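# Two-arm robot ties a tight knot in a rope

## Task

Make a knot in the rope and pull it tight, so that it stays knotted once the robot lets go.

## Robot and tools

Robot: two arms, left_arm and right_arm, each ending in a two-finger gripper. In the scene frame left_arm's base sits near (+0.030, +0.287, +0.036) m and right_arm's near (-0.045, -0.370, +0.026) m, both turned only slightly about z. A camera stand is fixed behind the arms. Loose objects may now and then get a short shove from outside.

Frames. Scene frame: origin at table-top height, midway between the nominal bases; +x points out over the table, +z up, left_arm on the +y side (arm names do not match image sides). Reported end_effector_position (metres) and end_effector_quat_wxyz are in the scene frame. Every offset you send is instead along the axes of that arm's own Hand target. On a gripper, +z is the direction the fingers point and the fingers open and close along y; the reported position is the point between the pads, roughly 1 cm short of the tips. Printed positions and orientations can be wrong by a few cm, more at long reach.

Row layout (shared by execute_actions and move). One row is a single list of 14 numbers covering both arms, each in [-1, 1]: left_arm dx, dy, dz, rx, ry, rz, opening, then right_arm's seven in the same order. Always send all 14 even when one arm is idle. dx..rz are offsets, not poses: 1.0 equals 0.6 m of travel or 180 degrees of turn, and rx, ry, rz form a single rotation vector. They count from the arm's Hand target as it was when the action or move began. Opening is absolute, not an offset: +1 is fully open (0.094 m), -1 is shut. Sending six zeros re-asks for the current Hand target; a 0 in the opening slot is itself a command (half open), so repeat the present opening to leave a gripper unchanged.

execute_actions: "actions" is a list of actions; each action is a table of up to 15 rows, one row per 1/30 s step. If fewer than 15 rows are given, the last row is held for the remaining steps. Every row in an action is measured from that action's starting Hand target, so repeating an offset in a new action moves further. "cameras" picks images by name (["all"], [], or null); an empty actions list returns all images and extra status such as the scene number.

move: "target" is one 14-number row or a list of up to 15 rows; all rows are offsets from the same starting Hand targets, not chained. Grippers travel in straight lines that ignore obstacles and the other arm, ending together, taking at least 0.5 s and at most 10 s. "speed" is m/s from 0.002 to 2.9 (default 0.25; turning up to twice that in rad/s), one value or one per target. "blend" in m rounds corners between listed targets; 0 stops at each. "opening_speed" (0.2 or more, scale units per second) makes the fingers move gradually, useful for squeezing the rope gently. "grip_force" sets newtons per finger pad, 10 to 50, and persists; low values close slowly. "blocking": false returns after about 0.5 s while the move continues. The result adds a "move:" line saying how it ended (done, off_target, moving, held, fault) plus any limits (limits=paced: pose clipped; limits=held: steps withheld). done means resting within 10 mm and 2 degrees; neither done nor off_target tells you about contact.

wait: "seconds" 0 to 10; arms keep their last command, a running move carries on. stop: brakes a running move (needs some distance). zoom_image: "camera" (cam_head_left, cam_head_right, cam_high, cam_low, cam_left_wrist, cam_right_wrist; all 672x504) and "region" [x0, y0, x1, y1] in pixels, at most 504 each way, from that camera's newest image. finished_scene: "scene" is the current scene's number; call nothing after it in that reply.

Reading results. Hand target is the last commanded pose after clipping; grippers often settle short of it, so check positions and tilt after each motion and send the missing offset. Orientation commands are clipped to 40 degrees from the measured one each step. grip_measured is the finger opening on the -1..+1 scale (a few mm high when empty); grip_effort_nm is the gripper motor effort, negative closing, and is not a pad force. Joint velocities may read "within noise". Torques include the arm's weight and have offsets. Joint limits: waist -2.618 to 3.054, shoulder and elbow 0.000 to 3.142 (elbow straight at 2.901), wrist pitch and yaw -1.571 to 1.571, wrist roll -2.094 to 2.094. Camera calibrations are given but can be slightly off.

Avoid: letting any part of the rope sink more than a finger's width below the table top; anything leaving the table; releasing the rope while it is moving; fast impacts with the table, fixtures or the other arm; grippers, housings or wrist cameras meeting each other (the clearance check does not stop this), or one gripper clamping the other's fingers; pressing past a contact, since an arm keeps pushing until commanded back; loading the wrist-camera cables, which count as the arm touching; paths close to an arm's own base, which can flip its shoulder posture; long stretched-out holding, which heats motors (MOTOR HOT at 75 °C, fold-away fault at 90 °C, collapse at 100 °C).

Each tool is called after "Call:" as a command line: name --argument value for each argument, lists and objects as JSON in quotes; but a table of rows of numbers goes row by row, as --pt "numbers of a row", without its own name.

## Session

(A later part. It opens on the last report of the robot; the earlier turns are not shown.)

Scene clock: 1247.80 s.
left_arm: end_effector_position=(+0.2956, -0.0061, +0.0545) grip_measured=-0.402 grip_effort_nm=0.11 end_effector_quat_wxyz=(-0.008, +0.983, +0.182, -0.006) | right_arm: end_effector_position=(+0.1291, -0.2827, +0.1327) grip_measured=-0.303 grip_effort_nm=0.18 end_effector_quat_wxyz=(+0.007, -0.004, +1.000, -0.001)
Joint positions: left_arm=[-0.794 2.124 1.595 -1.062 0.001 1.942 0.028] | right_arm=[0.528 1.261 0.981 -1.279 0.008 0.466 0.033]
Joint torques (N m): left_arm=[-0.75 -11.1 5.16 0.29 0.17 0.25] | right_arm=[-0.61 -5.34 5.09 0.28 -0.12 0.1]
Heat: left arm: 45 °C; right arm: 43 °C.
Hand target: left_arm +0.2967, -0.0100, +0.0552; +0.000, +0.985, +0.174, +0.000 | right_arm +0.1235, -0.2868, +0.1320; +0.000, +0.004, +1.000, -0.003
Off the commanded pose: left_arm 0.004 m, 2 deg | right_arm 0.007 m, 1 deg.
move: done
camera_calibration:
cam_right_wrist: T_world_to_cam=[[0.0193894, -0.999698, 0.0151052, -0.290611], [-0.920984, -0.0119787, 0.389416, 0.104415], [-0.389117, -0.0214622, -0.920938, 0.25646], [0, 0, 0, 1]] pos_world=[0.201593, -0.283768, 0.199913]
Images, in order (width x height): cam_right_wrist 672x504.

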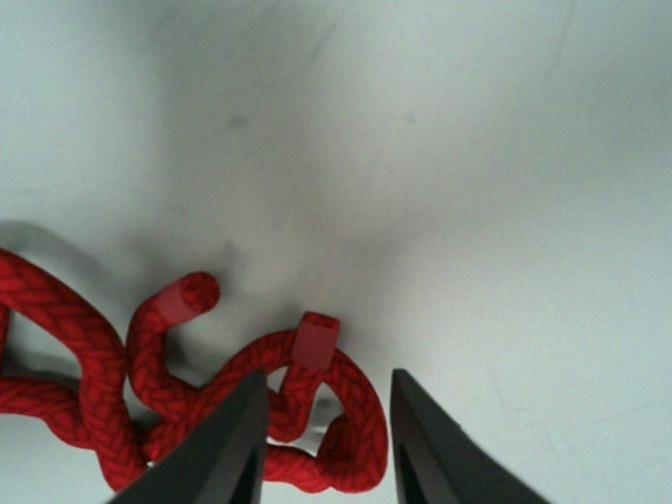

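Call:
move --pt "0.012 0.005 0.080 0 0 0 -0.4 0 0 0 0 0 0 -0.3" --pt "0.012 0.005 0.080 0 0 0 -0.95 0 0 0 0 0 0 -0.3" --pt "0.0 0.005 0.04 0 0 0 -0.95 0 0 0 0 0 0 -0.3" --pt "-0.07 0.0 0.04 0 0 0 -0.95 0 0 0 0 0 0 -0.3" --speed 0.1 --cameras '["cam_right_wrist"]'

Scene clock: 1259.37 s.
left_arm: end_effector_position=(+0.2547, -0.0186, +0.0194) grip_measured=-0.880 grip_effort_nm=-1.03 end_effector_quat_wxyz=(-0.021, +0.985, +0.172, -0.010) | right_arm: end_effector_position=(+0.1291, -0.2827, +0.1327) grip_measured=-0.303 grip_effort_nm=0.18 end_effector_quat_wxyz=(+0.007, -0.004, +1.000, -0.001)
Joint positions: left_arm=[-0.897 2.137 1.467 -0.947 -0.001 1.861 0.006] | right_arm=[0.528 1.261 0.981 -1.279 0.008 0.466 0.033]
Joint torques (N m): left_arm=[-0.65 -14.11 4.62 0.25 0.2 0.05] | right_arm=[-0.58 -5.34 5.15 0.27 -0.11 0.1]
Heat: left arm: 45 °C; right arm: 43 °C.
Hand target: left_arm +0.2573, -0.0244, +0.0311; +0.000, +0.985, +0.174, +0.000 | right_arm +0.1235, -0.2868, +0.1320; +0.000, +0.004, +1.000, -0.003
Off the commanded pose: left_arm 0.013 m, 3 deg | right_arm 0.007 m, 1 deg.
move: off_target (left_arm); target 2's new opening was sent with left_arm's hand 0.013 m and 2 deg from that target
camera_calibration:
cam_right_wrist: T_world_to_cam=[[0.0193894, -0.999698, 0.0151052, -0.290611], [-0.920984, -0.0119787, 0.389416, 0.104415], [-0.389117, -0.0214622, -0.920938, 0.25646], [0, 0, 0, 1]] pos_world=[0.201593, -0.283768, 0.199913]
Images, in order (width x height): cam_right_wrist 672x504.

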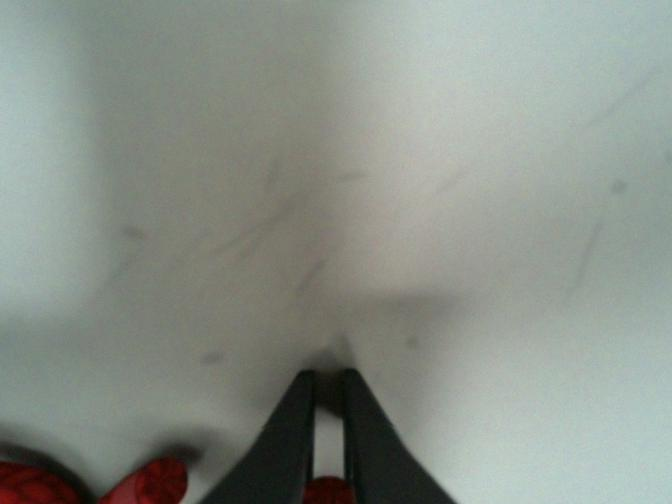

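Call:
move --target '[0.048,-0.133,-0.01,0,0,0,-0.95,0,0,0,0,0,0,-0.3]' --speed 0.12 --cameras '["cam_right_wrist","cam_head_left"]'

Call:
zoom_image --camera "cam_head_left" --region '[290, 190, 450, 310]'

Scene clock: 1267.10 s.
left_arm: end_effector_position=(+0.2514, +0.0647, +0.0282) grip_measured=-0.880 grip_effort_nm=-1.03 end_effector_quat_wxyz=(-0.021, +0.984, +0.178, -0.013) | right_arm: end_effector_position=(+0.1291, -0.2827, +0.1327) grip_measured=-0.303 grip_effort_nm=0.18 end_effector_quat_wxyz=(+0.007, -0.004, +1.000, -0.001)
Joint positions: left_arm=[-0.748 1.902 1.151 -0.869 -0.001 1.997 0.006] | right_arm=[0.528 1.261 0.981 -1.279 0.008 0.466 0.033]
Joint torques (N m): left_arm=[-0.12 -11.64 4.64 0.22 0.18 0.28] | right_arm=[-0.55 -5.33 5.16 0.27 -0.11 0.1]
Heat: left arm: 47 °C; right arm: 43 °C.
Hand target: left_arm +0.2569, +0.0604, +0.0371; +0.000, +0.985, +0.174, +0.000 | right_arm +0.1235, -0.2868, +0.1320; +0.000, +0.004, +1.000, -0.003
Off the commanded pose: left_arm 0.011 m, 3 deg | right_arm 0.007 m, 1 deg.
move: off_target (left_arm)
camera_calibration:
cam_right_wrist: T_world_to_cam=[[0.0193894, -0.999698, 0.0151052, -0.290611], [-0.920984, -0.0119787, 0.389416, 0.104415], [-0.389117, -0.0214622, -0.920938, 0.25646], [0, 0, 0, 1]] pos_world=[0.201593, -0.283768, 0.199913]
Images, in order (width x height): cam_head_left 672x504, cam_right_wrist 672x504.

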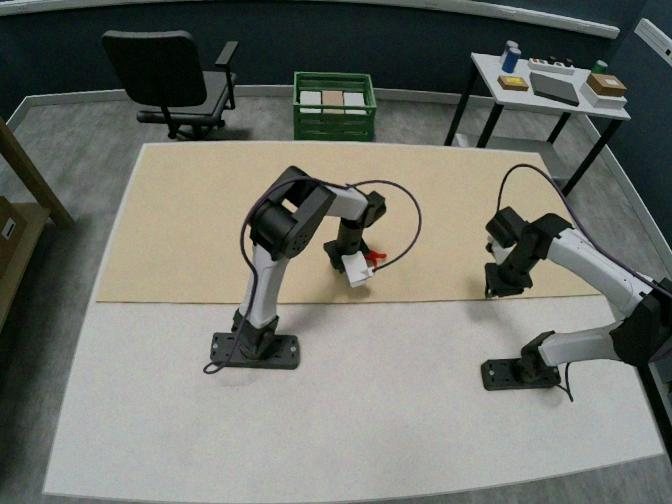

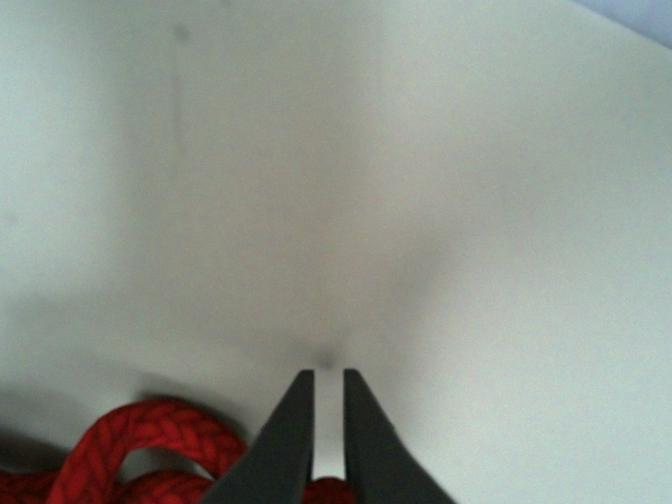

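Scaled by 3.150 from the camera's 672x504 image, which has a finer 960x720 frame.

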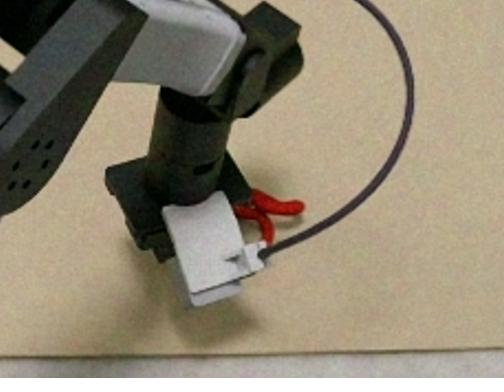

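Call:
move --pt "0 0 0.045 0 0 0 -0.95 0 0 0 0 0 0 -0.3" --pt "0 0 0.045 0 0 0 -0.4 0 0 0 0 0 0 -0.3" --pt "0 0 -0.09 0 0 0 -0.4 0 0 0 0 0 0 -0.3" --pt "0.1 0.06 -0.13 0 0 0 -0.4 0 0 0 0 0 0 -0.3" --speed 0.2 --blend '[0,0,0.02,0]' --cameras '["cam_right_wrist"]'

Call:
zoom_image --camera "cam_right_wrist" --region '[60, 150, 500, 480]'

Scene clock: 1277.73 s.
left_arm: end_effector_position=(+0.3221, +0.0480, +0.1105) grip_measured=-0.402 grip_effort_nm=0.11 end_effector_quat_wxyz=(-0.003, +0.982, +0.191, +0.000) | right_arm: end_effector_position=(+0.1291, -0.2827, +0.1327) grip_measured=-0.303 grip_effort_nm=0.18 end_effector_quat_wxyz=(+0.007, -0.004, +1.000, -0.001)
Joint positions: left_arm=[-0.647 1.993 1.625 -1.207 -0.004 2.071 0.028] | right_arm=[0.528 1.261 0.981 -1.279 0.008 0.466 0.033]
Joint torques (N m): left_arm=[-0.39 -9.03 8.57 0 0.11 0.24] | right_arm=[-0.58 -5.33 5.12 0.28 -0.11 0.1]
Heat: left arm: 46 °C; right arm: 42 °C.
Hand target: left_arm +0.3257, +0.0471, +0.1150; +0.000, +0.985, +0.174, +0.000 | right_arm +0.1235, -0.2868, +0.1320; +0.000, +0.004, +1.000, -0.003
Off the commanded pose: left_arm 0.006 m, 2 deg | right_arm 0.007 m, 1 deg.
joint sent to its limit (left arm) — joint 6 (wrist roll), upper limit. The joint targets still meet the commanded pose.
move: done
camera_calibration:
cam_right_wrist: T_world_to_cam=[[0.0193894, -0.999698, 0.0151052, -0.290611], [-0.920984, -0.0119787, 0.389416, 0.104415], [-0.389117, -0.0214622, -0.920938, 0.25646], [0, 0, 0, 1]] pos_world=[0.201593, -0.283768, 0.199913]
Images, in order (width x height): cam_right_wrist 672x504.

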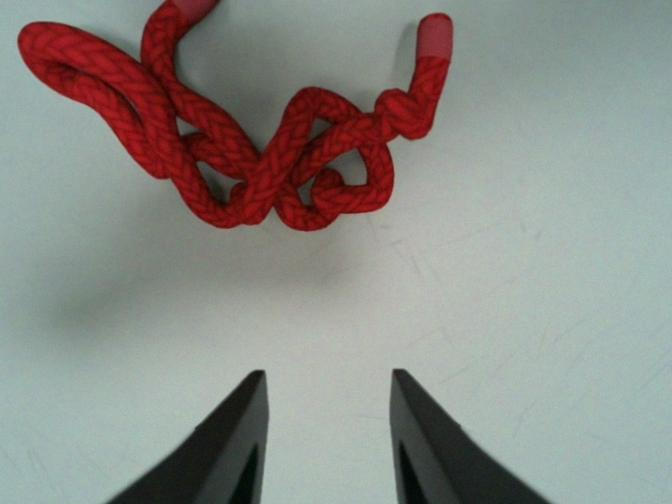

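Scaled by 1.145 from the camera's 672x504 image, which has a finer 960x720 frame.

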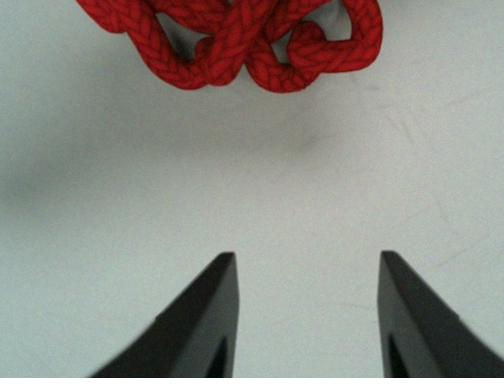

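Call:
move --pt "-0.109 -0.311 -0.058 0 0 0 -0.4 0 0 0 0 0 0 -0.4" --pt "-0.109 -0.311 -0.058 0 0 0 -0.4 -0.217 0.418 0.05 0 0 0.128 -0.4" --pt "-0.109 -0.311 -0.058 0 0 0 -0.4 -0.217 0.418 0.153 0 0 0.128 -0.4" --blend 0.04 --cameras '["cam_left_wrist"]'

Scene clock: 1307.00 s.
left_arm: end_effector_position=(+0.2033, +0.1943, +0.1492) grip_measured=-0.402 grip_effort_nm=0.11 end_effector_quat_wxyz=(-0.034, +0.969, +0.241, +0.041) | right_arm: end_effector_position=(+0.2542, -0.0412, +0.0428) grip_measured=-0.397 grip_effort_nm=-0.10 end_effector_quat_wxyz=(-0.002, +0.200, +0.980, -0.007)
Joint positions: left_arm=[-0.543 1.272 1.01 -1.303 -0.106 2.072 0.028] | right_arm=[0.89 2.319 1.911 -1.178 0.004 1.239 0.028]
Joint torques (N m): left_arm=[0.03 -4.44 5.37 0.03 0.02 0.22] | right_arm=[0.32 -13.93 5.65 0.53 -0.06 0.11]
Heat: left arm: 41 °C; right arm: 42 °C.
Hand target: left_arm +0.2004, +0.2001, +0.1499; +0.000, +0.985, +0.174, +0.000 | right_arm +0.2557, -0.0376, +0.0386; +0.001, +0.203, +0.979, -0.003
Off the commanded pose: left_arm 0.006 m, 10 deg | right_arm 0.006 m, 1 deg.
joint sent to its limit (left arm) — joint 6 (wrist roll), upper limit. The joint targets are off in orientation, not in position.
move: off_target (left_arm); blend cut to 0 m at target 1, 0.0309 m at target 2
camera_calibration:
cam_left_wrist: T_world_to_cam=[[-0.474156, 0.879447, 0.0418215, -0.0803204], [0.764128, 0.387456, 0.515739, -0.273174], [0.437361, 0.276498, -0.855725, 0.0711295], [0, 0, 0, 1]] pos_world=[0.139546, 0.156813, 0.205113]
Images, in order (width x height): cam_left_wrist 672x504.

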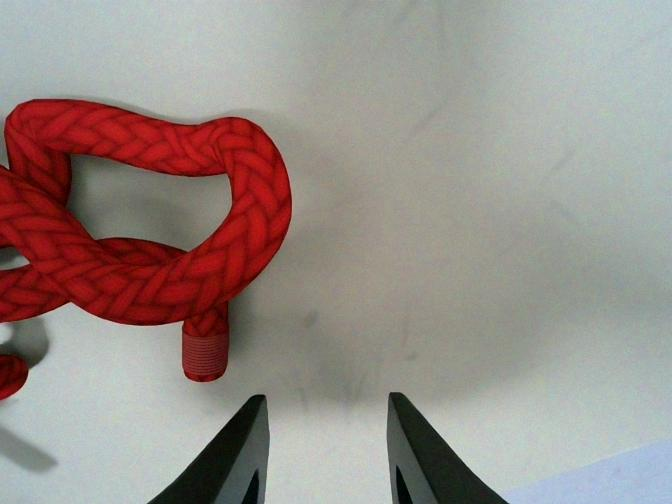

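Call:
move --pt "0 0 0 0 0 0 -0.4 0.007 0.062 0.02 0 0 0 -0.4" --pt "0 0 0 0 0 0 -0.4 0.007 0.062 0.076 0 0 0 -0.4" --pt "0 0 0 0 0 0 -0.4 0.007 0.062 0.076 0 0 0 -0.95" --pt "0 0 0 0 0 0 -0.4 0.02 0.062 0.03 0 0 0 -0.95" --pt "0 0 0 0 0 0 -0.4 -0.01 -0.11 0.03 0 0 0 -0.95" --speed 0.12 --cameras '["cam_left_wrist","cam_high"]'

Call:
zoom_image --camera "cam_high" --region '[250, 150, 400, 270]'

Scene clock: 1325.53 s.
left_arm: end_effector_position=(+0.2033, +0.1943, +0.1492) grip_measured=-0.402 grip_effort_nm=0.11 end_effector_quat_wxyz=(-0.034, +0.969, +0.241, +0.041) | right_arm: end_effector_position=(+0.2303, -0.1006, +0.0177) grip_measured=-0.947 grip_effort_nm=-0.11 end_effector_quat_wxyz=(-0.009, +0.204, +0.979, -0.015)
Joint positions: left_arm=[-0.543 1.272 1.01 -1.303 -0.106 2.072 0.028] | right_arm=[0.831 2.134 1.499 -0.971 0.002 1.187 0.002]
Joint torques (N m): left_arm=[0.02 -4.4 5.41 0.05 0.03 0.23] | right_arm=[-0.51 -14.64 4.05 0.58 -0.03 -0.08]
Heat: left arm: 38 °C; right arm: 50 °C.
Hand target: left_arm +0.2004, +0.2001, +0.1499; +0.000, +0.985, +0.174, +0.000 | right_arm +0.2349, -0.1006, +0.0210; +0.001, +0.203, +0.979, -0.003
Off the commanded pose: left_arm 0.007 m, 10 deg | right_arm 0.006 m, 2 deg.
joint sent to its limit (left arm) — joint 6 (wrist roll), upper limit. The joint targets are off in orientation, not in position.
move: off_target (left_arm); target 3's new opening was sent with right_arm's hand 0.024 m and 1 deg from that target
camera_calibration:
cam_left_wrist: T_world_to_cam=[[-0.474156, 0.879447, 0.0418215, -0.0803204], [0.764128, 0.387456, 0.515739, -0.273174], [0.437361, 0.276498, -0.855725, 0.0711295], [0, 0, 0, 1]] pos_world=[0.139546, 0.156813, 0.205113]
Images, in order (width x height): cam_high 672x504, cam_left_wrist 672x504.

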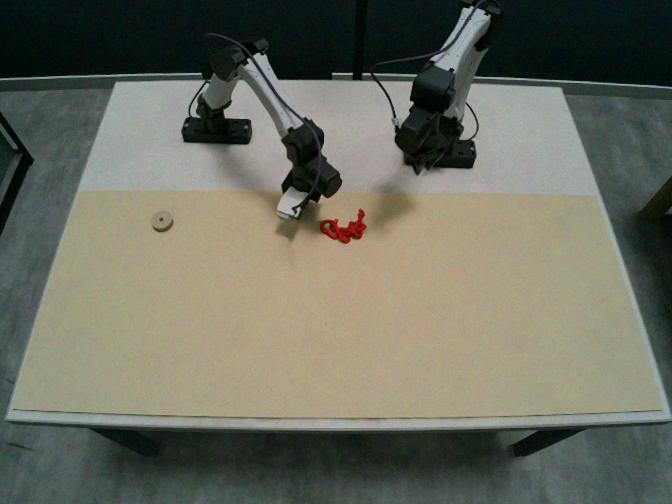

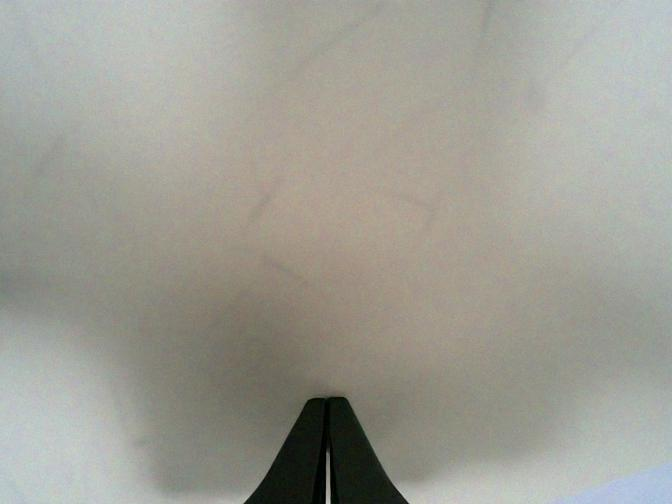

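Scaled by 3.360 from the camera's 672x504 image, which has a finer 960x720 frame.

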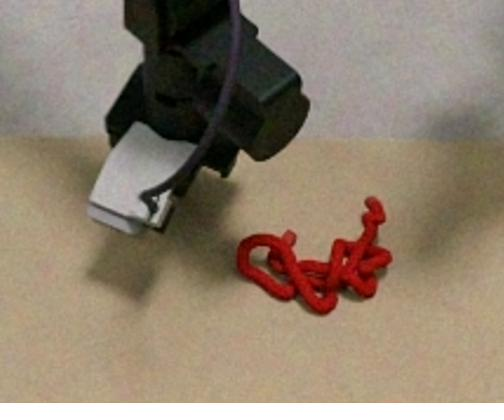

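Call:
move --pt "0 0 0 0 0 0 -0.4 0 0 -0.05 0 0 0 -0.4" --pt "0 0 0 0 0 0 -0.4 0.008 0.151 -0.05 0 0 0 -0.4" --pt "0 0 0 0 0 0 -0.4 0.008 0.151 -0.025 0 0 0 -0.4" --blend 0.02 --cameras '["cam_left_wrist"]'

Scene clock: 1336.77 s.
left_arm: end_effector_position=(+0.2033, +0.1943, +0.1492) grip_measured=-0.402 grip_effort_nm=0.11 end_effector_quat_wxyz=(-0.034, +0.969, +0.241, +0.041) | right_arm: end_effector_position=(+0.2656, -0.0146, +0.0360) grip_measured=-0.403 grip_effort_nm=0.18 end_effector_quat_wxyz=(+0.003, +0.198, +0.980, +0.002)
Joint positions: left_arm=[-0.543 1.272 1.01 -1.303 -0.106 2.072 0.028] | right_arm=[0.909 2.428 2.077 -1.213 0.002 1.253 0.028]
Joint torques (N m): left_arm=[-0.01 -4.46 5.39 0.05 0.01 0.25] | right_arm=[0.02 -14.37 7.79 0.16 -0.04 0.11]
Heat: left arm: 36 °C; right arm: 52 °C.
Hand target: left_arm +0.2004, +0.2001, +0.1499; +0.000, +0.985, +0.174, +0.000 | right_arm +0.2666, -0.0154, +0.0355; +0.001, +0.203, +0.979, -0.003
Off the commanded pose: left_arm 0.007 m, 10 deg | right_arm 0.001 m, 1 deg.
joint sent to its limit (left arm) — joint 6 (wrist roll), upper limit. The joint targets are off in orientation, not in position.
move: off_target (left_arm); blend cut to 0.015 m at target 1, 0.0075 m at target 2
camera_calibration:
cam_left_wrist: T_world_to_cam=[[-0.474156, 0.879447, 0.0418215, -0.0803204], [0.764128, 0.387456, 0.515739, -0.273174], [0.437361, 0.276498, -0.855725, 0.0711295], [0, 0, 0, 1]] pos_world=[0.139546, 0.156813, 0.205113]
Images, in order (width x height): cam_left_wrist 672x504.

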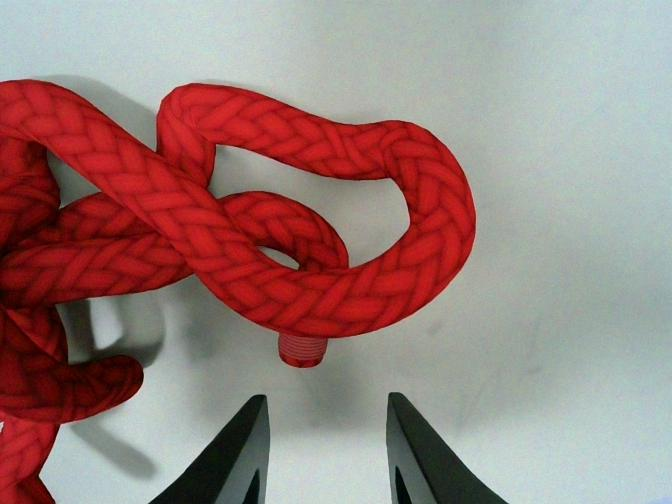

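Call:
move --pt "0 0 0 0 0 0 -0.4 0 0.012 0.073 0 0 0 -0.45" --pt "0 0 0 0 0 0 -0.4 0 0.012 0.076 0 0 0 -0.95" --pt "0 0 0 0 0 0 -0.4 0.05 0.012 0.05 0 0 0 -0.95" --speed 0.1 --cameras '["cam_left_wrist"]'

Scene clock: 1345.10 s.
left_arm: end_effector_position=(+0.2033, +0.1943, +0.1492) grip_measured=-0.402 grip_effort_nm=0.11 end_effector_quat_wxyz=(-0.034, +0.969, +0.241, +0.041) | right_arm: end_effector_position=(+0.2563, -0.0005, +0.0159) grip_measured=-0.947 grip_effort_nm=-0.10 end_effector_quat_wxyz=(+0.018, +0.208, +0.978, +0.001)
Joint positions: left_arm=[-0.543 1.272 1.01 -1.303 -0.106 2.072 0.028] | right_arm=[0.954 2.454 2.042 -1.142 0.032 1.317 0.002]
Joint torques (N m): left_arm=[0.01 -4.41 5.42 0.03 0.03 0.24] | right_arm=[1.59 -15.21 3.41 0.54 -0.34 0.1]
Heat: left arm: 36 °C; right arm: 53 °C.
Hand target: left_arm +0.2004, +0.2001, +0.1499; +0.000, +0.985, +0.174, +0.000 | right_arm +0.2419, +0.0030, +0.0055; +0.001, +0.203, +0.979, -0.003
Off the commanded pose: left_arm 0.007 m, 10 deg | right_arm 0.018 m, 2 deg.
joint sent to its limit (left arm) — joint 6 (wrist roll), upper limit. The joint targets are off in orientation, not in position.
move: off_target (left_arm, right_arm); target 2's new opening was sent with right_arm's hand 0.027 m and 1 deg from that target
camera_calibration:
cam_left_wrist: T_world_to_cam=[[-0.474156, 0.879447, 0.0418215, -0.0803204], [0.764128, 0.387456, 0.515739, -0.273174], [0.437361, 0.276498, -0.855725, 0.0711295], [0, 0, 0, 1]] pos_world=[0.139546, 0.156813, 0.205113]
Images, in order (width x height): cam_left_wrist 672x504.

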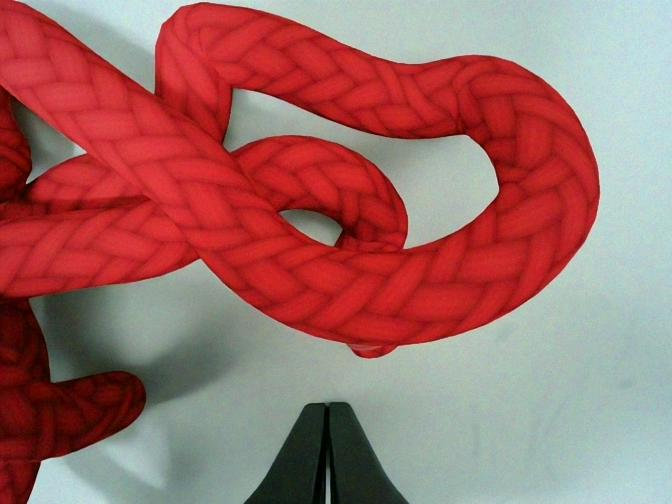

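Call:
move --pt "0 0 0 0 0 0 -0.4 0 0 -0.07 0 0 0 -0.4" --pt "0 0 0 0 0 0 -0.4 -0.097 -0.075 -0.06 0 0 0 -0.4" --pt "0 0 0 0 0 0 -0.4 -0.097 -0.075 0.022 0 0 0 -0.4" --pt "0 0 0 0 0 0 -0.4 -0.097 -0.075 0.022 0 0 0 -0.95" --pt "0 0 0 0 0 0 -0.4 -0.11 -0.075 -0.02 0 0 0 -0.95" --pt "0 0 0 0 0 0 -0.4 -0.155 -0.075 -0.02 0 0 0 -0.95" --pt "0 0 0 0 0 0 -0.4 -0.155 -0.075 0.01 0 0 0 -0.95" --pt "0 0 0 0 0 0 -0.4 -0.155 -0.075 0.01 0 0 0 -0.4" --pt "0 0 0 0 0 0 -0.4 -0.15 -0.075 -0.09 0 0 0 -0.4" --pt "0 0 0 0 0 0 -0.4 -0.07 -0.02 -0.11 0 0 0 -0.4" --blend '[0.015,0.015,0,0,0.005,0.01,0,0,0.02,0]' --speed 0.25 --cameras '["cam_left_wrist"]'

Scene clock: 1375.40 s.
left_arm: end_effector_position=(+0.2033, +0.1943, +0.1492) grip_measured=-0.402 grip_effort_nm=0.11 end_effector_quat_wxyz=(-0.034, +0.969, +0.241, +0.041) | right_arm: end_effector_position=(+0.2735, -0.0223, +0.0741) grip_measured=-0.403 grip_effort_nm=0.18 end_effector_quat_wxyz=(+0.003, +0.197, +0.980, +0.004)
Joint positions: left_arm=[-0.543 1.272 1.01 -1.303 -0.106 2.072 0.028] | right_arm=[0.885 2.412 2.198 -1.347 0 1.226 0.028]
Joint torques (N m): left_arm=[0.01 -4.4 5.41 0.02 0.03 0.24] | right_arm=[-0.28 -13.74 8.02 0.18 -0.02 0.13]
Heat: left arm: 33 °C; right arm: 57 °C.
Hand target: left_arm +0.2004, +0.2001, +0.1499; +0.000, +0.985, +0.174, +0.000 | right_arm +0.2756, -0.0244, +0.0716; +0.001, +0.203, +0.979, -0.003
Off the commanded pose: left_arm 0.007 m, 10 deg | right_arm 0.004 m, 1 deg.
joint sent to its limit (left arm) — joint 6 (wrist roll), upper limit. The joint targets are off in orientation, not in position.
move: off_target (left_arm); blend cut to 0.009 m at target 6; target 4's new opening was sent with right_arm's hand 0.023 m and 2 deg from that target; target 8's new opening was sent with right_arm's hand 0.017 m and 1 deg from that target
camera_calibration:
cam_left_wrist: T_world_to_cam=[[-0.474156, 0.879447, 0.0418215, -0.0803204], [0.764128, 0.387456, 0.515739, -0.273174], [0.437361, 0.276498, -0.855725, 0.0711295], [0, 0, 0, 1]] pos_world=[0.139546, 0.156813, 0.205113]
Images, in order (width x height): cam_left_wrist 672x504.

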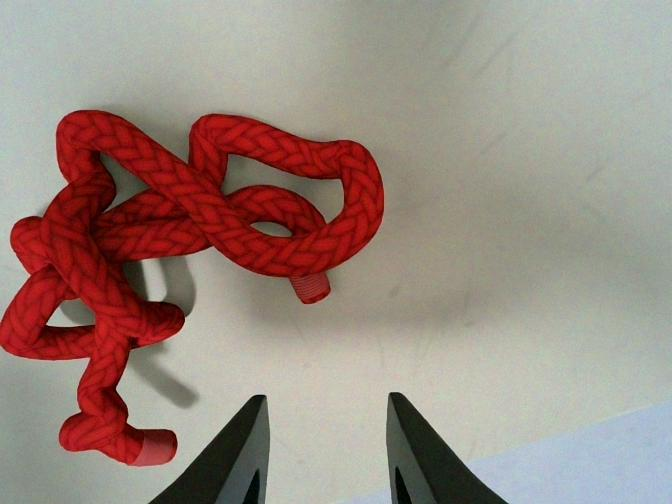

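Call:
move --target '[0,0,0,0,0,0,-0.4,0.003,0.013,0.080,0,0,0,-0.4]' --cameras '["cam_left_wrist"]'

Scene clock: 1385.80 s.
left_arm: end_effector_position=(+0.2033, +0.1943, +0.1492) grip_measured=-0.402 grip_effort_nm=0.11 end_effector_quat_wxyz=(-0.034, +0.969, +0.241, +0.041) | right_arm: end_effector_position=(+0.2756, -0.0200, +0.0294) grip_measured=-0.403 grip_effort_nm=0.18 end_effector_quat_wxyz=(-0.003, +0.201, +0.980, -0.005)
Joint positions: left_arm=[-0.543 1.272 1.01 -1.303 -0.106 2.072 0.028] | right_arm=[0.885 2.47 2.125 -1.238 0 1.235 0.028]
Joint torques (N m): left_arm=[-0.06 -4.42 5.39 0.04 0.03 0.22] | right_arm=[0.35 -14.76 5.76 0.55 -0.02 0.11]
Heat: left arm: 33 °C; right arm: 57 °C.
Hand target: left_arm +0.2004, +0.2001, +0.1499; +0.000, +0.985, +0.174, +0.000 | right_arm +0.2771, -0.0169, +0.0235; +0.001, +0.203, +0.979, -0.003
Off the commanded pose: left_arm 0.007 m, 10 deg | right_arm 0.007 m, 1 deg.
joint sent to its limit (left arm) — joint 6 (wrist roll), upper limit. The joint targets are off in orientation, not in position.
move: off_target (left_arm)
camera_calibration:
cam_left_wrist: T_world_to_cam=[[-0.474156, 0.879447, 0.0418215, -0.0803204], [0.764128, 0.387456, 0.515739, -0.273174], [0.437361, 0.276498, -0.855725, 0.0711295], [0, 0, 0, 1]] pos_world=[0.139546, 0.156813, 0.205113]
Images, in order (width x height): cam_left_wrist 672x504.

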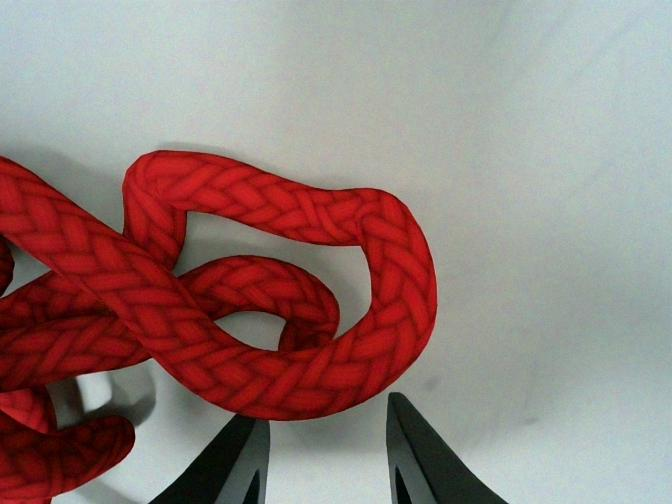

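Call:
move --pt "0 0 0 0 0 0 -0.4 0 0.005 0.058 0 0 0 -0.4" --pt "0 0 0 0 0 0 -0.4 0 0.005 0.06 0 0 0 -0.95" --speed 0.1 --cameras '["cam_left_wrist"]'

Scene clock: 1394.67 s.
left_arm: end_effector_position=(+0.2033, +0.1943, +0.1492) grip_measured=-0.402 grip_effort_nm=0.11 end_effector_quat_wxyz=(-0.034, +0.969, +0.241, +0.041) | right_arm: end_effector_position=(+0.2799, -0.0153, +0.0155) grip_measured=-0.871 grip_effort_nm=-1.00 end_effector_quat_wxyz=(+0.005, +0.202, +0.979, +0.007)
Joint positions: left_arm=[-0.543 1.272 1.01 -1.303 -0.106 2.072 0.028] | right_arm=[0.885 2.475 2.079 -1.157 0 1.237 0.006]
Joint torques (N m): left_arm=[0.05 -4.44 5.39 0.03 0.01 0.23] | right_arm=[0.51 -11.48 3.81 0.94 -0.02 0.11]
Heat: left arm: 33 °C; right arm: 59 °C.
Hand target: left_arm +0.2004, +0.2001, +0.1499; +0.000, +0.985, +0.174, +0.000 | right_arm +0.2783, -0.0143, -0.0125; +0.001, +0.203, +0.979, -0.003
Off the commanded pose: left_arm 0.007 m, 10 deg | right_arm 0.028 m, 1 deg.
joint sent to its limit (left arm) — joint 6 (wrist roll), upper limit. The joint targets are off in orientation, not in position.
move: off_target (left_arm, right_arm); target 2's new opening was sent with right_arm's hand 0.028 m and 1 deg from that target
camera_calibration:
cam_left_wrist: T_world_to_cam=[[-0.474156, 0.879447, 0.0418215, -0.0803204], [0.764128, 0.387456, 0.515739, -0.273174], [0.437361, 0.276498, -0.855725, 0.0711295], [0, 0, 0, 1]] pos_world=[0.139546, 0.156813, 0.205113]
Images, in order (width x height): cam_left_wrist 672x504.

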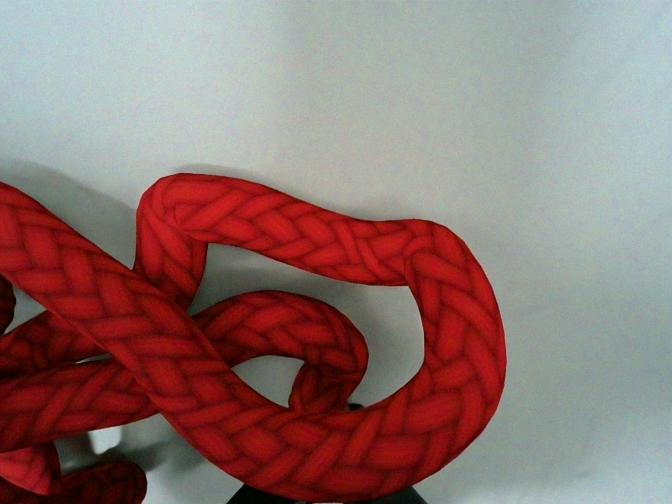

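Call:
move --pt "0 0 0 0 0 0 -0.4 0.08 0 -0.03 0 0 0 -0.95" --pt "0 0 0 0 0 0 -0.4 0.06 -0.16 -0.035 0 0 0 -0.95" --speed 0.12 --blend '[0.02,0]' --cameras '["cam_left_wrist","cam_high"]'

Call:
zoom_image --camera "cam_high" --region '[250, 150, 400, 270]'

Scene clock: 1405.43 s.
left_arm: end_effector_position=(+0.2033, +0.1943, +0.1492) grip_measured=-0.402 grip_effort_nm=0.11 end_effector_quat_wxyz=(-0.034, +0.969, +0.241, +0.041) | right_arm: end_effector_position=(+0.2109, -0.0768, +0.0151) grip_measured=-0.871 grip_effort_nm=-1.00 end_effector_quat_wxyz=(+0.005, +0.203, +0.979, +0.012)
Joint positions: left_arm=[-0.543 1.272 1.01 -1.303 -0.106 2.072 0.028] | right_arm=[0.908 2.099 1.432 -0.879 -0.002 1.262 0.006]
Joint torques (N m): left_arm=[0.06 -4.46 5.41 0.05 0.01 0.25] | right_arm=[-0.65 -12.56 3.19 0.38 0 -0.1]
Heat: left arm: 33 °C; right arm: 58 °C.
Hand target: left_arm +0.2004, +0.2001, +0.1499; +0.000, +0.985, +0.174, +0.000 | right_arm +0.2071, -0.0879, +0.0090; +0.001, +0.203, +0.979, -0.003
Off the commanded pose: left_arm 0.007 m, 10 deg | right_arm 0.013 m, 2 deg.
joint sent to its limit (left arm) — joint 6 (wrist roll), upper limit. The joint targets are off in orientation, not in position.
move: off_target (left_arm, right_arm)
camera_calibration:
cam_left_wrist: T_world_to_cam=[[-0.474156, 0.879447, 0.0418215, -0.0803204], [0.764128, 0.387456, 0.515739, -0.273174], [0.437361, 0.276498, -0.855725, 0.0711295], [0, 0, 0, 1]] pos_world=[0.139546, 0.156813, 0.205113]
Images, in order (width x height): cam_high 672x504, cam_left_wrist 672x504.

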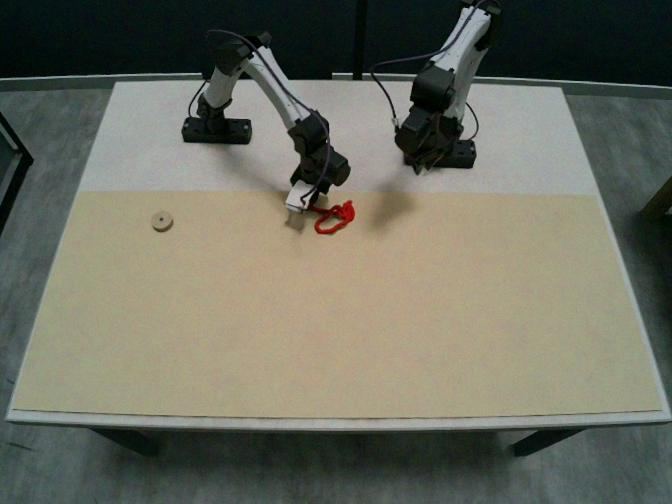

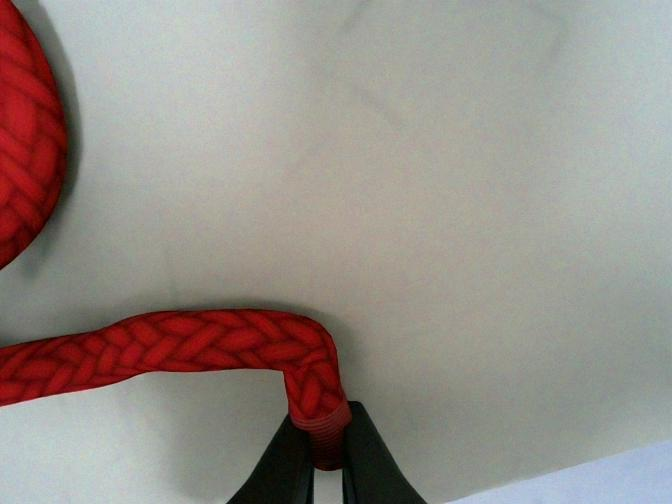

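Scaled by 3.360 from the camera's 672x504 image, which has a finer 960x720 frame.

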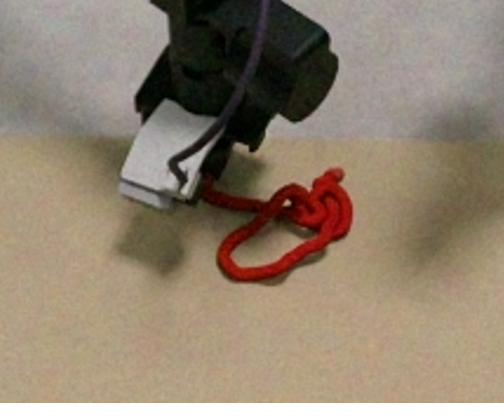

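Call:
move --target '[-0.018,0.268,0.09,0,0,0,-0.4,0,0,0,0,0,0,-0.95]' --cameras '["cam_right_wrist"]'

Scene clock: 1414.50 s.
left_arm: end_effector_position=(+0.2233, +0.1077, +0.1065) grip_measured=-0.402 grip_effort_nm=0.11 end_effector_quat_wxyz=(-0.048, +0.982, +0.182, +0.005) | right_arm: end_effector_position=(+0.2109, -0.0768, +0.0151) grip_measured=-0.871 grip_effort_nm=-0.99 end_effector_quat_wxyz=(+0.005, +0.203, +0.979, +0.012)
Joint positions: left_arm=[-0.748 1.634 1.155 -1.166 -0.062 1.987 0.028] | right_arm=[0.908 2.099 1.432 -0.879 -0.002 1.261 0.006]
Joint velocities: left_arm=[within noise] | right_arm=[0.002 -0.002 0.017 -0.051 0.154 -0.037 -0.001]
Joint torques (N m): left_arm=[0.12 -8.13 5.52 -0.11 0.13 0.12] | right_arm=[-0.66 -12.59 3.17 0.38 0 -0.09]
Heat: left arm: 33 °C; right arm: 57 °C.
Hand target: left_arm +0.2217, +0.1116, +0.1105; -0.048, +0.982, +0.184, +0.005 (not the last commanded pose) | right_arm +0.2071, -0.0879, +0.0090; +0.001, +0.203, +0.979, -0.003
Off the commanded pose: left_arm 0.067 m, 6 deg | right_arm 0.013 m, 2 deg.
move: held (left_arm; a check stopped the path), off_target (right_arm); limits=held
pose unreachable (left arm): on one or more control steps of this call, first in action 0 (counted from 0), this arm could not follow its commanded pose, so it was not sent that pose on those steps. It may still have moved: this result reports where it is.
cause: moving toward the commanded pose would bring a part of the arm too close to another arm (this arm's gripper housing and the right arm's wrist (the part past joint 4), where that arm would come to rest).
camera_calibration:
cam_right_wrist: T_world_to_cam=[[-0.386169, -0.92235, -0.0120283, 0.00724919], [-0.848574, 0.350107, 0.39667, 0.240484], [-0.361657, 0.163388, -0.917882, 0.19273], [0, 0, 0, 1]] pos_world=[0.27657, -0.108999, 0.0815981]
Images, in order (width x height): cam_right_wrist 672x504.

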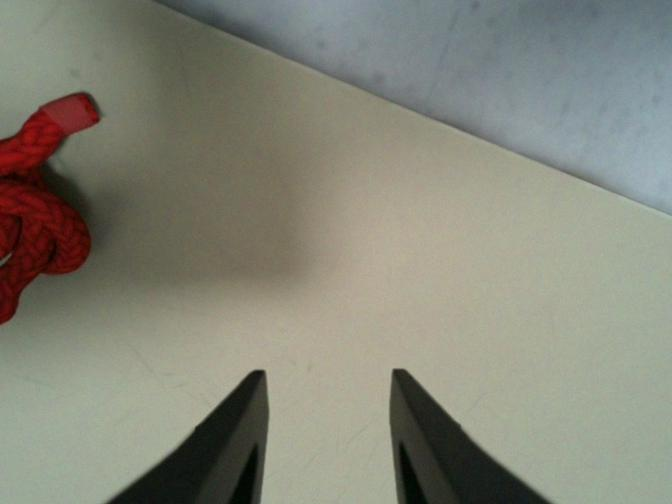

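Call:
move --target '[0,-0.05,0,0,0,-0.45,-0.4,-0.152,-0.189,-0.012,0,0,0,-0.95]' --speed 0.2 --cameras '["cam_right_wrist","cam_high"]'

Call:
zoom_image --camera "cam_high" --region '[250, 150, 400, 270]'

Scene clock: 1434.97 s.
left_arm: end_effector_position=(+0.2117, +0.1354, +0.1082) grip_measured=-0.402 grip_effort_nm=0.11 end_effector_quat_wxyz=(-0.039, +0.633, +0.773, +0.033) | right_arm: end_effector_position=(+0.2430, -0.2214, +0.0164) grip_measured=-0.871 grip_effort_nm=-1.00 end_effector_quat_wxyz=(-0.011, +0.202, +0.979, +0.001)
Joint positions: left_arm=[-0.7 1.537 1.063 -1.178 -0.062 0.632 0.028] | right_arm=[0.524 1.911 1.159 -0.835 -0.015 0.876 0.006]
Joint torques (N m): left_arm=[0.2 -8.17 5.35 -0.01 0.1 0] | right_arm=[-0.85 -11.77 3.75 0.53 0.14 -0.08]
Heat: left arm: 33 °C; right arm: 56 °C.
Hand target: left_arm +0.2108, +0.1394, +0.1133; -0.034, +0.627, +0.778, +0.035 | right_arm +0.2455, -0.2282, +0.0170; +0.001, +0.203, +0.979, -0.003
Off the commanded pose: left_arm 0.007 m, 1 deg | right_arm 0.007 m, 1 deg.
move: done
camera_calibration:
cam_right_wrist: T_world_to_cam=[[-0.384573, -0.92295, 0.0163143, -0.114674], [-0.833891, 0.354935, 0.422666, 0.314923], [-0.39589, 0.148942, -0.906139, 0.234129], [0, 0, 0, 1]] pos_world=[0.311201, -0.252487, 0.0809173]
Images, in order (width x height): cam_high 672x504, cam_right_wrist 672x504.

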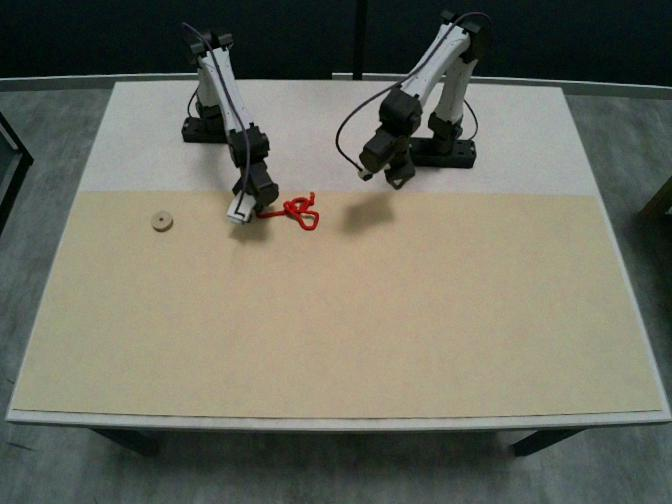

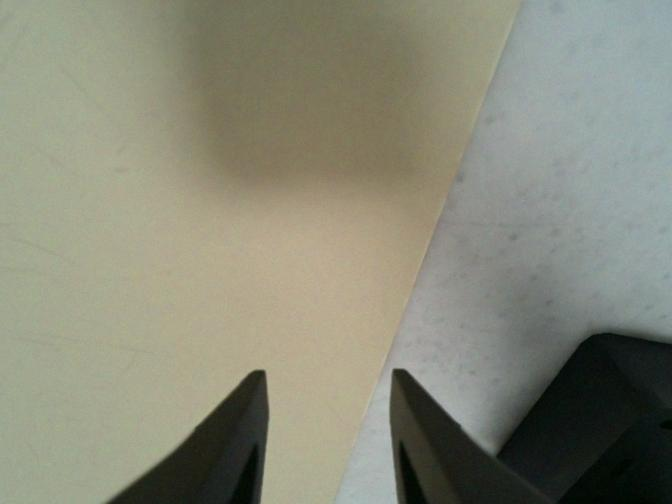

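Scaled by 3.360 from the camera's 672x504 image, which has a finer 960x720 frame.

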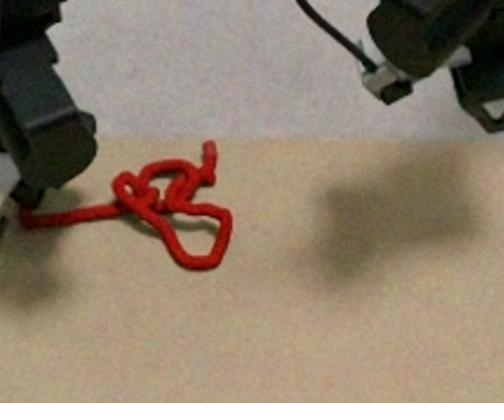

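Call:
move --pt "-0.302 -0.102 0 0 0 -0.345 -0.4 0 0 0 0 0 0 -0.95" --pt "-0.302 -0.102 0.072 0 0 -0.345 -0.4 0 0 0 0 0 0 -0.95" --blend 0.02 --cameras '["cam_right_wrist"]'

Scene clock: 1453.73 s.
left_arm: end_effector_position=(+0.1928, -0.0404, +0.0893) grip_measured=-0.402 grip_effort_nm=0.11 end_effector_quat_wxyz=(-0.007, +0.182, +0.982, +0.047) | right_arm: end_effector_position=(+0.2430, -0.2214, +0.0164) grip_measured=-0.871 grip_effort_nm=-0.99 end_effector_quat_wxyz=(-0.011, +0.202, +0.979, +0.001)
Joint positions: left_arm=[-1.089 2.038 1.602 -1.219 -0.042 -0.762 0.028] | right_arm=[0.524 1.911 1.159 -0.835 -0.015 0.875 0.006]
Joint torques (N m): left_arm=[-0.31 -10.36 5.53 0.09 0.08 0.14] | right_arm=[-0.84 -11.77 3.75 0.53 0.14 -0.09]
Heat: left arm: 34 °C; right arm: 52 °C.
Hand target: left_arm +0.1931, -0.0396, +0.0904; -0.007, +0.183, +0.982, +0.046 (not the last commanded pose) | right_arm +0.2455, -0.2282, +0.0170; +0.001, +0.203, +0.979, -0.003
Off the commanded pose: left_arm 0.038 m, 5 deg | right_arm 0.007 m, 1 deg.
move: held (left_arm; a check stopped the path); path passed 0 of 2 targets; limits=held
pose unreachable (left arm): on one or more control steps of this call, first in action 0 (counted from 0), this arm could not follow its commanded pose, so it was not sent that pose on those steps. It may still have moved: this result reports where it is.
cause: moving toward the commanded pose would bring a part of the arm too close to another arm (this arm's wrist (the part past joint 4) and the right arm's wrist (the part past joint 4), 16 mm apart when this arm was first held).
camera_calibration:
cam_right_wrist: T_world_to_cam=[[-0.384275, -0.923076, 0.0162619, -0.114794], [-0.834027, 0.35465, 0.422637, 0.314896], [-0.395893, 0.148846, -0.906153, 0.234107], [0, 0, 0, 1]] pos_world=[0.311201, -0.252487, 0.0809172]
Images, in order (width x height): cam_right_wrist 672x504.

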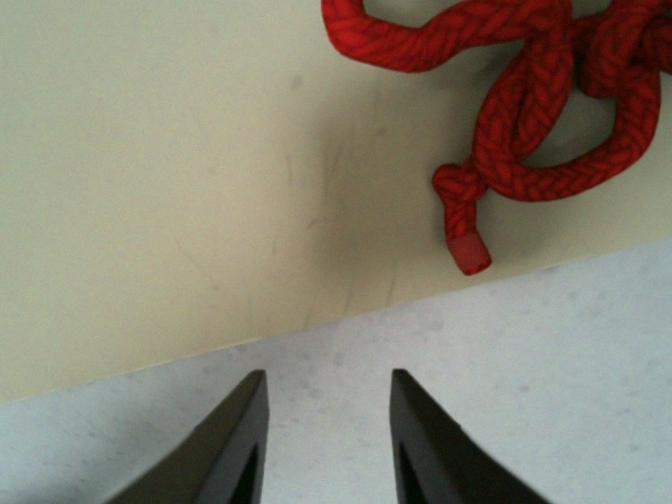

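Call:
move --pt "0 0 0 0 0 0 -0.4 0 0 0 0 0 0 -0.5" --pt "0 0 0 0 0 0 -0.4 0 0 -0.15 0 0 0 -0.5" --pt "0 0 0 0 0 0 -0.4 0.1 -0.17 -0.2 0 0 0 -0.5" --blend '[0,0.03,0]'

Call:
move --pt "0.0 0.088 0.08 0 0 0 -0.4 0 0 0 0 0 0 -0.5" --cameras '["cam_right_wrist","cam_high"]'

Scene clock: 1467.83 s.
left_arm: end_effector_position=(+0.1928, -0.0404, +0.0893) grip_measured=-0.402 grip_effort_nm=0.11 end_effector_quat_wxyz=(-0.007, +0.182, +0.982, +0.047) | right_arm: end_effector_position=(+0.1554, -0.2910, +0.1388) grip_measured=-0.503 grip_effort_nm=0.18 end_effector_quat_wxyz=(+0.006, +0.203, +0.979, +0.007)
Joint positions: left_arm=[-1.089 2.038 1.602 -1.219 -0.042 -0.762 0.028] | right_arm=[0.428 1.335 1.059 -1.275 -0.005 0.782 0.023]
Joint torques (N m): left_arm=[-0.29 -10.36 5.55 0.08 0.07 0.13] | right_arm=[-0.61 -5.75 5.14 0.25 0.04 -0.1]
Heat: left arm: 35 °C; right arm: 51 °C.
Hand target: left_arm +0.1931, -0.0396, +0.0904; -0.007, +0.183, +0.982, +0.046 | right_arm +0.1499, -0.2971, +0.1375; +0.001, +0.203, +0.979, -0.003
Off the commanded pose: left_arm 0.001 m, 0 deg | right_arm 0.008 m, 1 deg.
move: done

Scene clock: 1469.07 s.
left_arm: end_effector_position=(+0.2065, +0.0189, +0.0380) grip_measured=-0.402 grip_effort_nm=0.11 end_effector_quat_wxyz=(-0.028, +0.180, +0.981, +0.063) | right_arm: end_effector_position=(+0.1553, -0.2910, +0.1388) grip_measured=-0.503 grip_effort_nm=0.18 end_effector_quat_wxyz=(+0.006, +0.203, +0.979, +0.007)
Joint positions: left_arm=[-0.971 1.981 1.298 -1.019 -0.043 -0.65 0.028] | right_arm=[0.428 1.335 1.059 -1.276 -0.005 0.782 0.023]
Joint torques (N m): left_arm=[-0.27 -12.74 4.68 0.22 -0.01 0.16] | right_arm=[-0.58 -5.74 5.14 0.25 0.04 -0.08]
Heat: left arm: 35 °C; right arm: 51 °C.
Hand target: left_arm +0.2123, +0.0138, +0.0473; -0.007, +0.183, +0.982, +0.046 | right_arm +0.1499, -0.2971, +0.1375; +0.001, +0.203, +0.979, -0.003
Off the commanded pose: left_arm 0.012 m, 3 deg | right_arm 0.008 m, 1 deg.
move: off_target (left_arm)
camera_calibration:
cam_right_wrist: T_world_to_cam=[[-0.386905, -0.922114, -0.00316707, -0.21132], [-0.848191, 0.354536, 0.393543, 0.220881], [-0.361769, 0.15495, -0.919301, 0.318936], [0, 0, 0, 1]] pos_world=[0.22097, -0.322591, 0.205603]
Images, in order (width x height): cam_high 672x504, cam_right_wrist 672x504.

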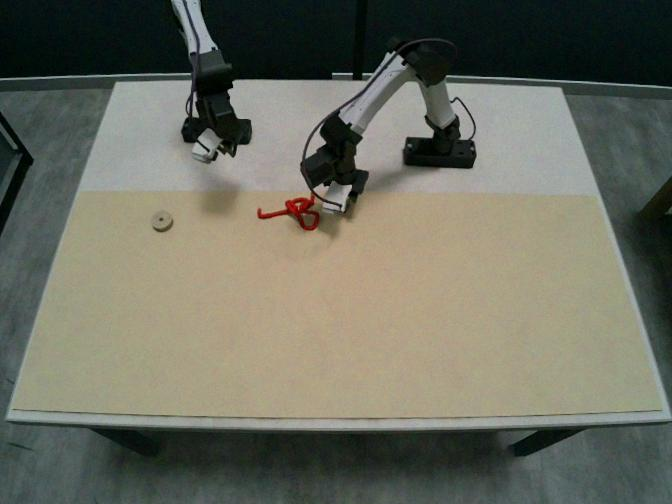

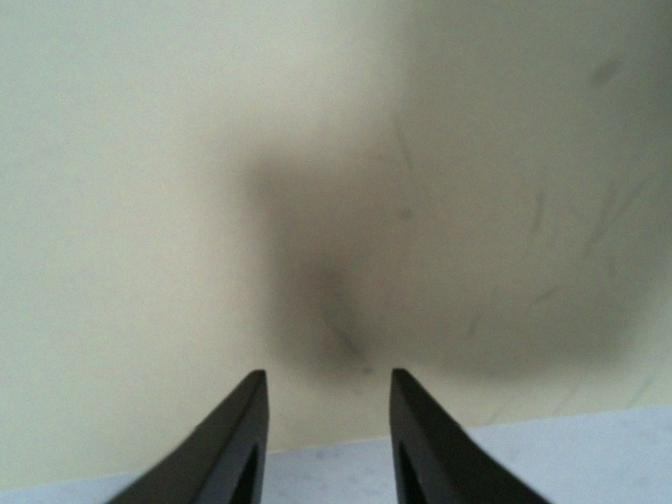

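Call:
move --pt "0.0 0 -0.03 0 0 0 -0.4 0 0 0 0 0 0 -0.5" --pt "-0.024 -0.178 0.0 0 0 0 -0.4 0 0 0 0 0 0 -0.5" --cameras '["cam_right_wrist"]' --blend 0.02

Scene clock: 1475.43 s.
left_arm: end_effector_position=(+0.1853, -0.0859, +0.0326) grip_measured=-0.402 grip_effort_nm=0.11 end_effector_quat_wxyz=(-0.008, +0.190, +0.980, +0.051) | right_arm: end_effector_position=(+0.1553, -0.2910, +0.1388) grip_measured=-0.503 grip_effort_nm=0.18 end_effector_quat_wxyz=(+0.006, +0.203, +0.979, +0.007)
Joint positions: left_arm=[-1.154 2.253 1.71 -1.123 -0.042 -0.812 0.028] | right_arm=[0.428 1.335 1.059 -1.276 -0.005 0.782 0.023]
Joint torques (N m): left_arm=[-0.21 -11.12 8.13 0 0.12 -0.01] | right_arm=[-0.61 -5.71 5.14 0.25 0.04 -0.09]
Heat: left arm: 36 °C; right arm: 50 °C.
Hand target: left_arm +0.1873, -0.0904, +0.0374; -0.007, +0.183, +0.982, +0.046 | right_arm +0.1499, -0.2971, +0.1375; +0.001, +0.203, +0.979, -0.003
Off the commanded pose: left_arm 0.007 m, 1 deg | right_arm 0.008 m, 1 deg.
move: done; blend cut to 0.009 m at target 1
camera_calibration:
cam_right_wrist: T_world_to_cam=[[-0.386905, -0.922114, -0.00316707, -0.21132], [-0.848191, 0.354536, 0.393543, 0.220881], [-0.361769, 0.15495, -0.919301, 0.318936], [0, 0, 0, 1]] pos_world=[0.22097, -0.322591, 0.205603]
Images, in order (width x height): cam_right_wrist 672x504.

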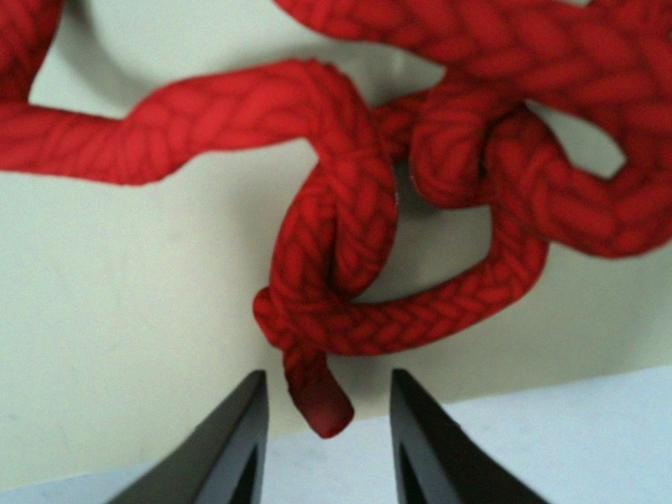

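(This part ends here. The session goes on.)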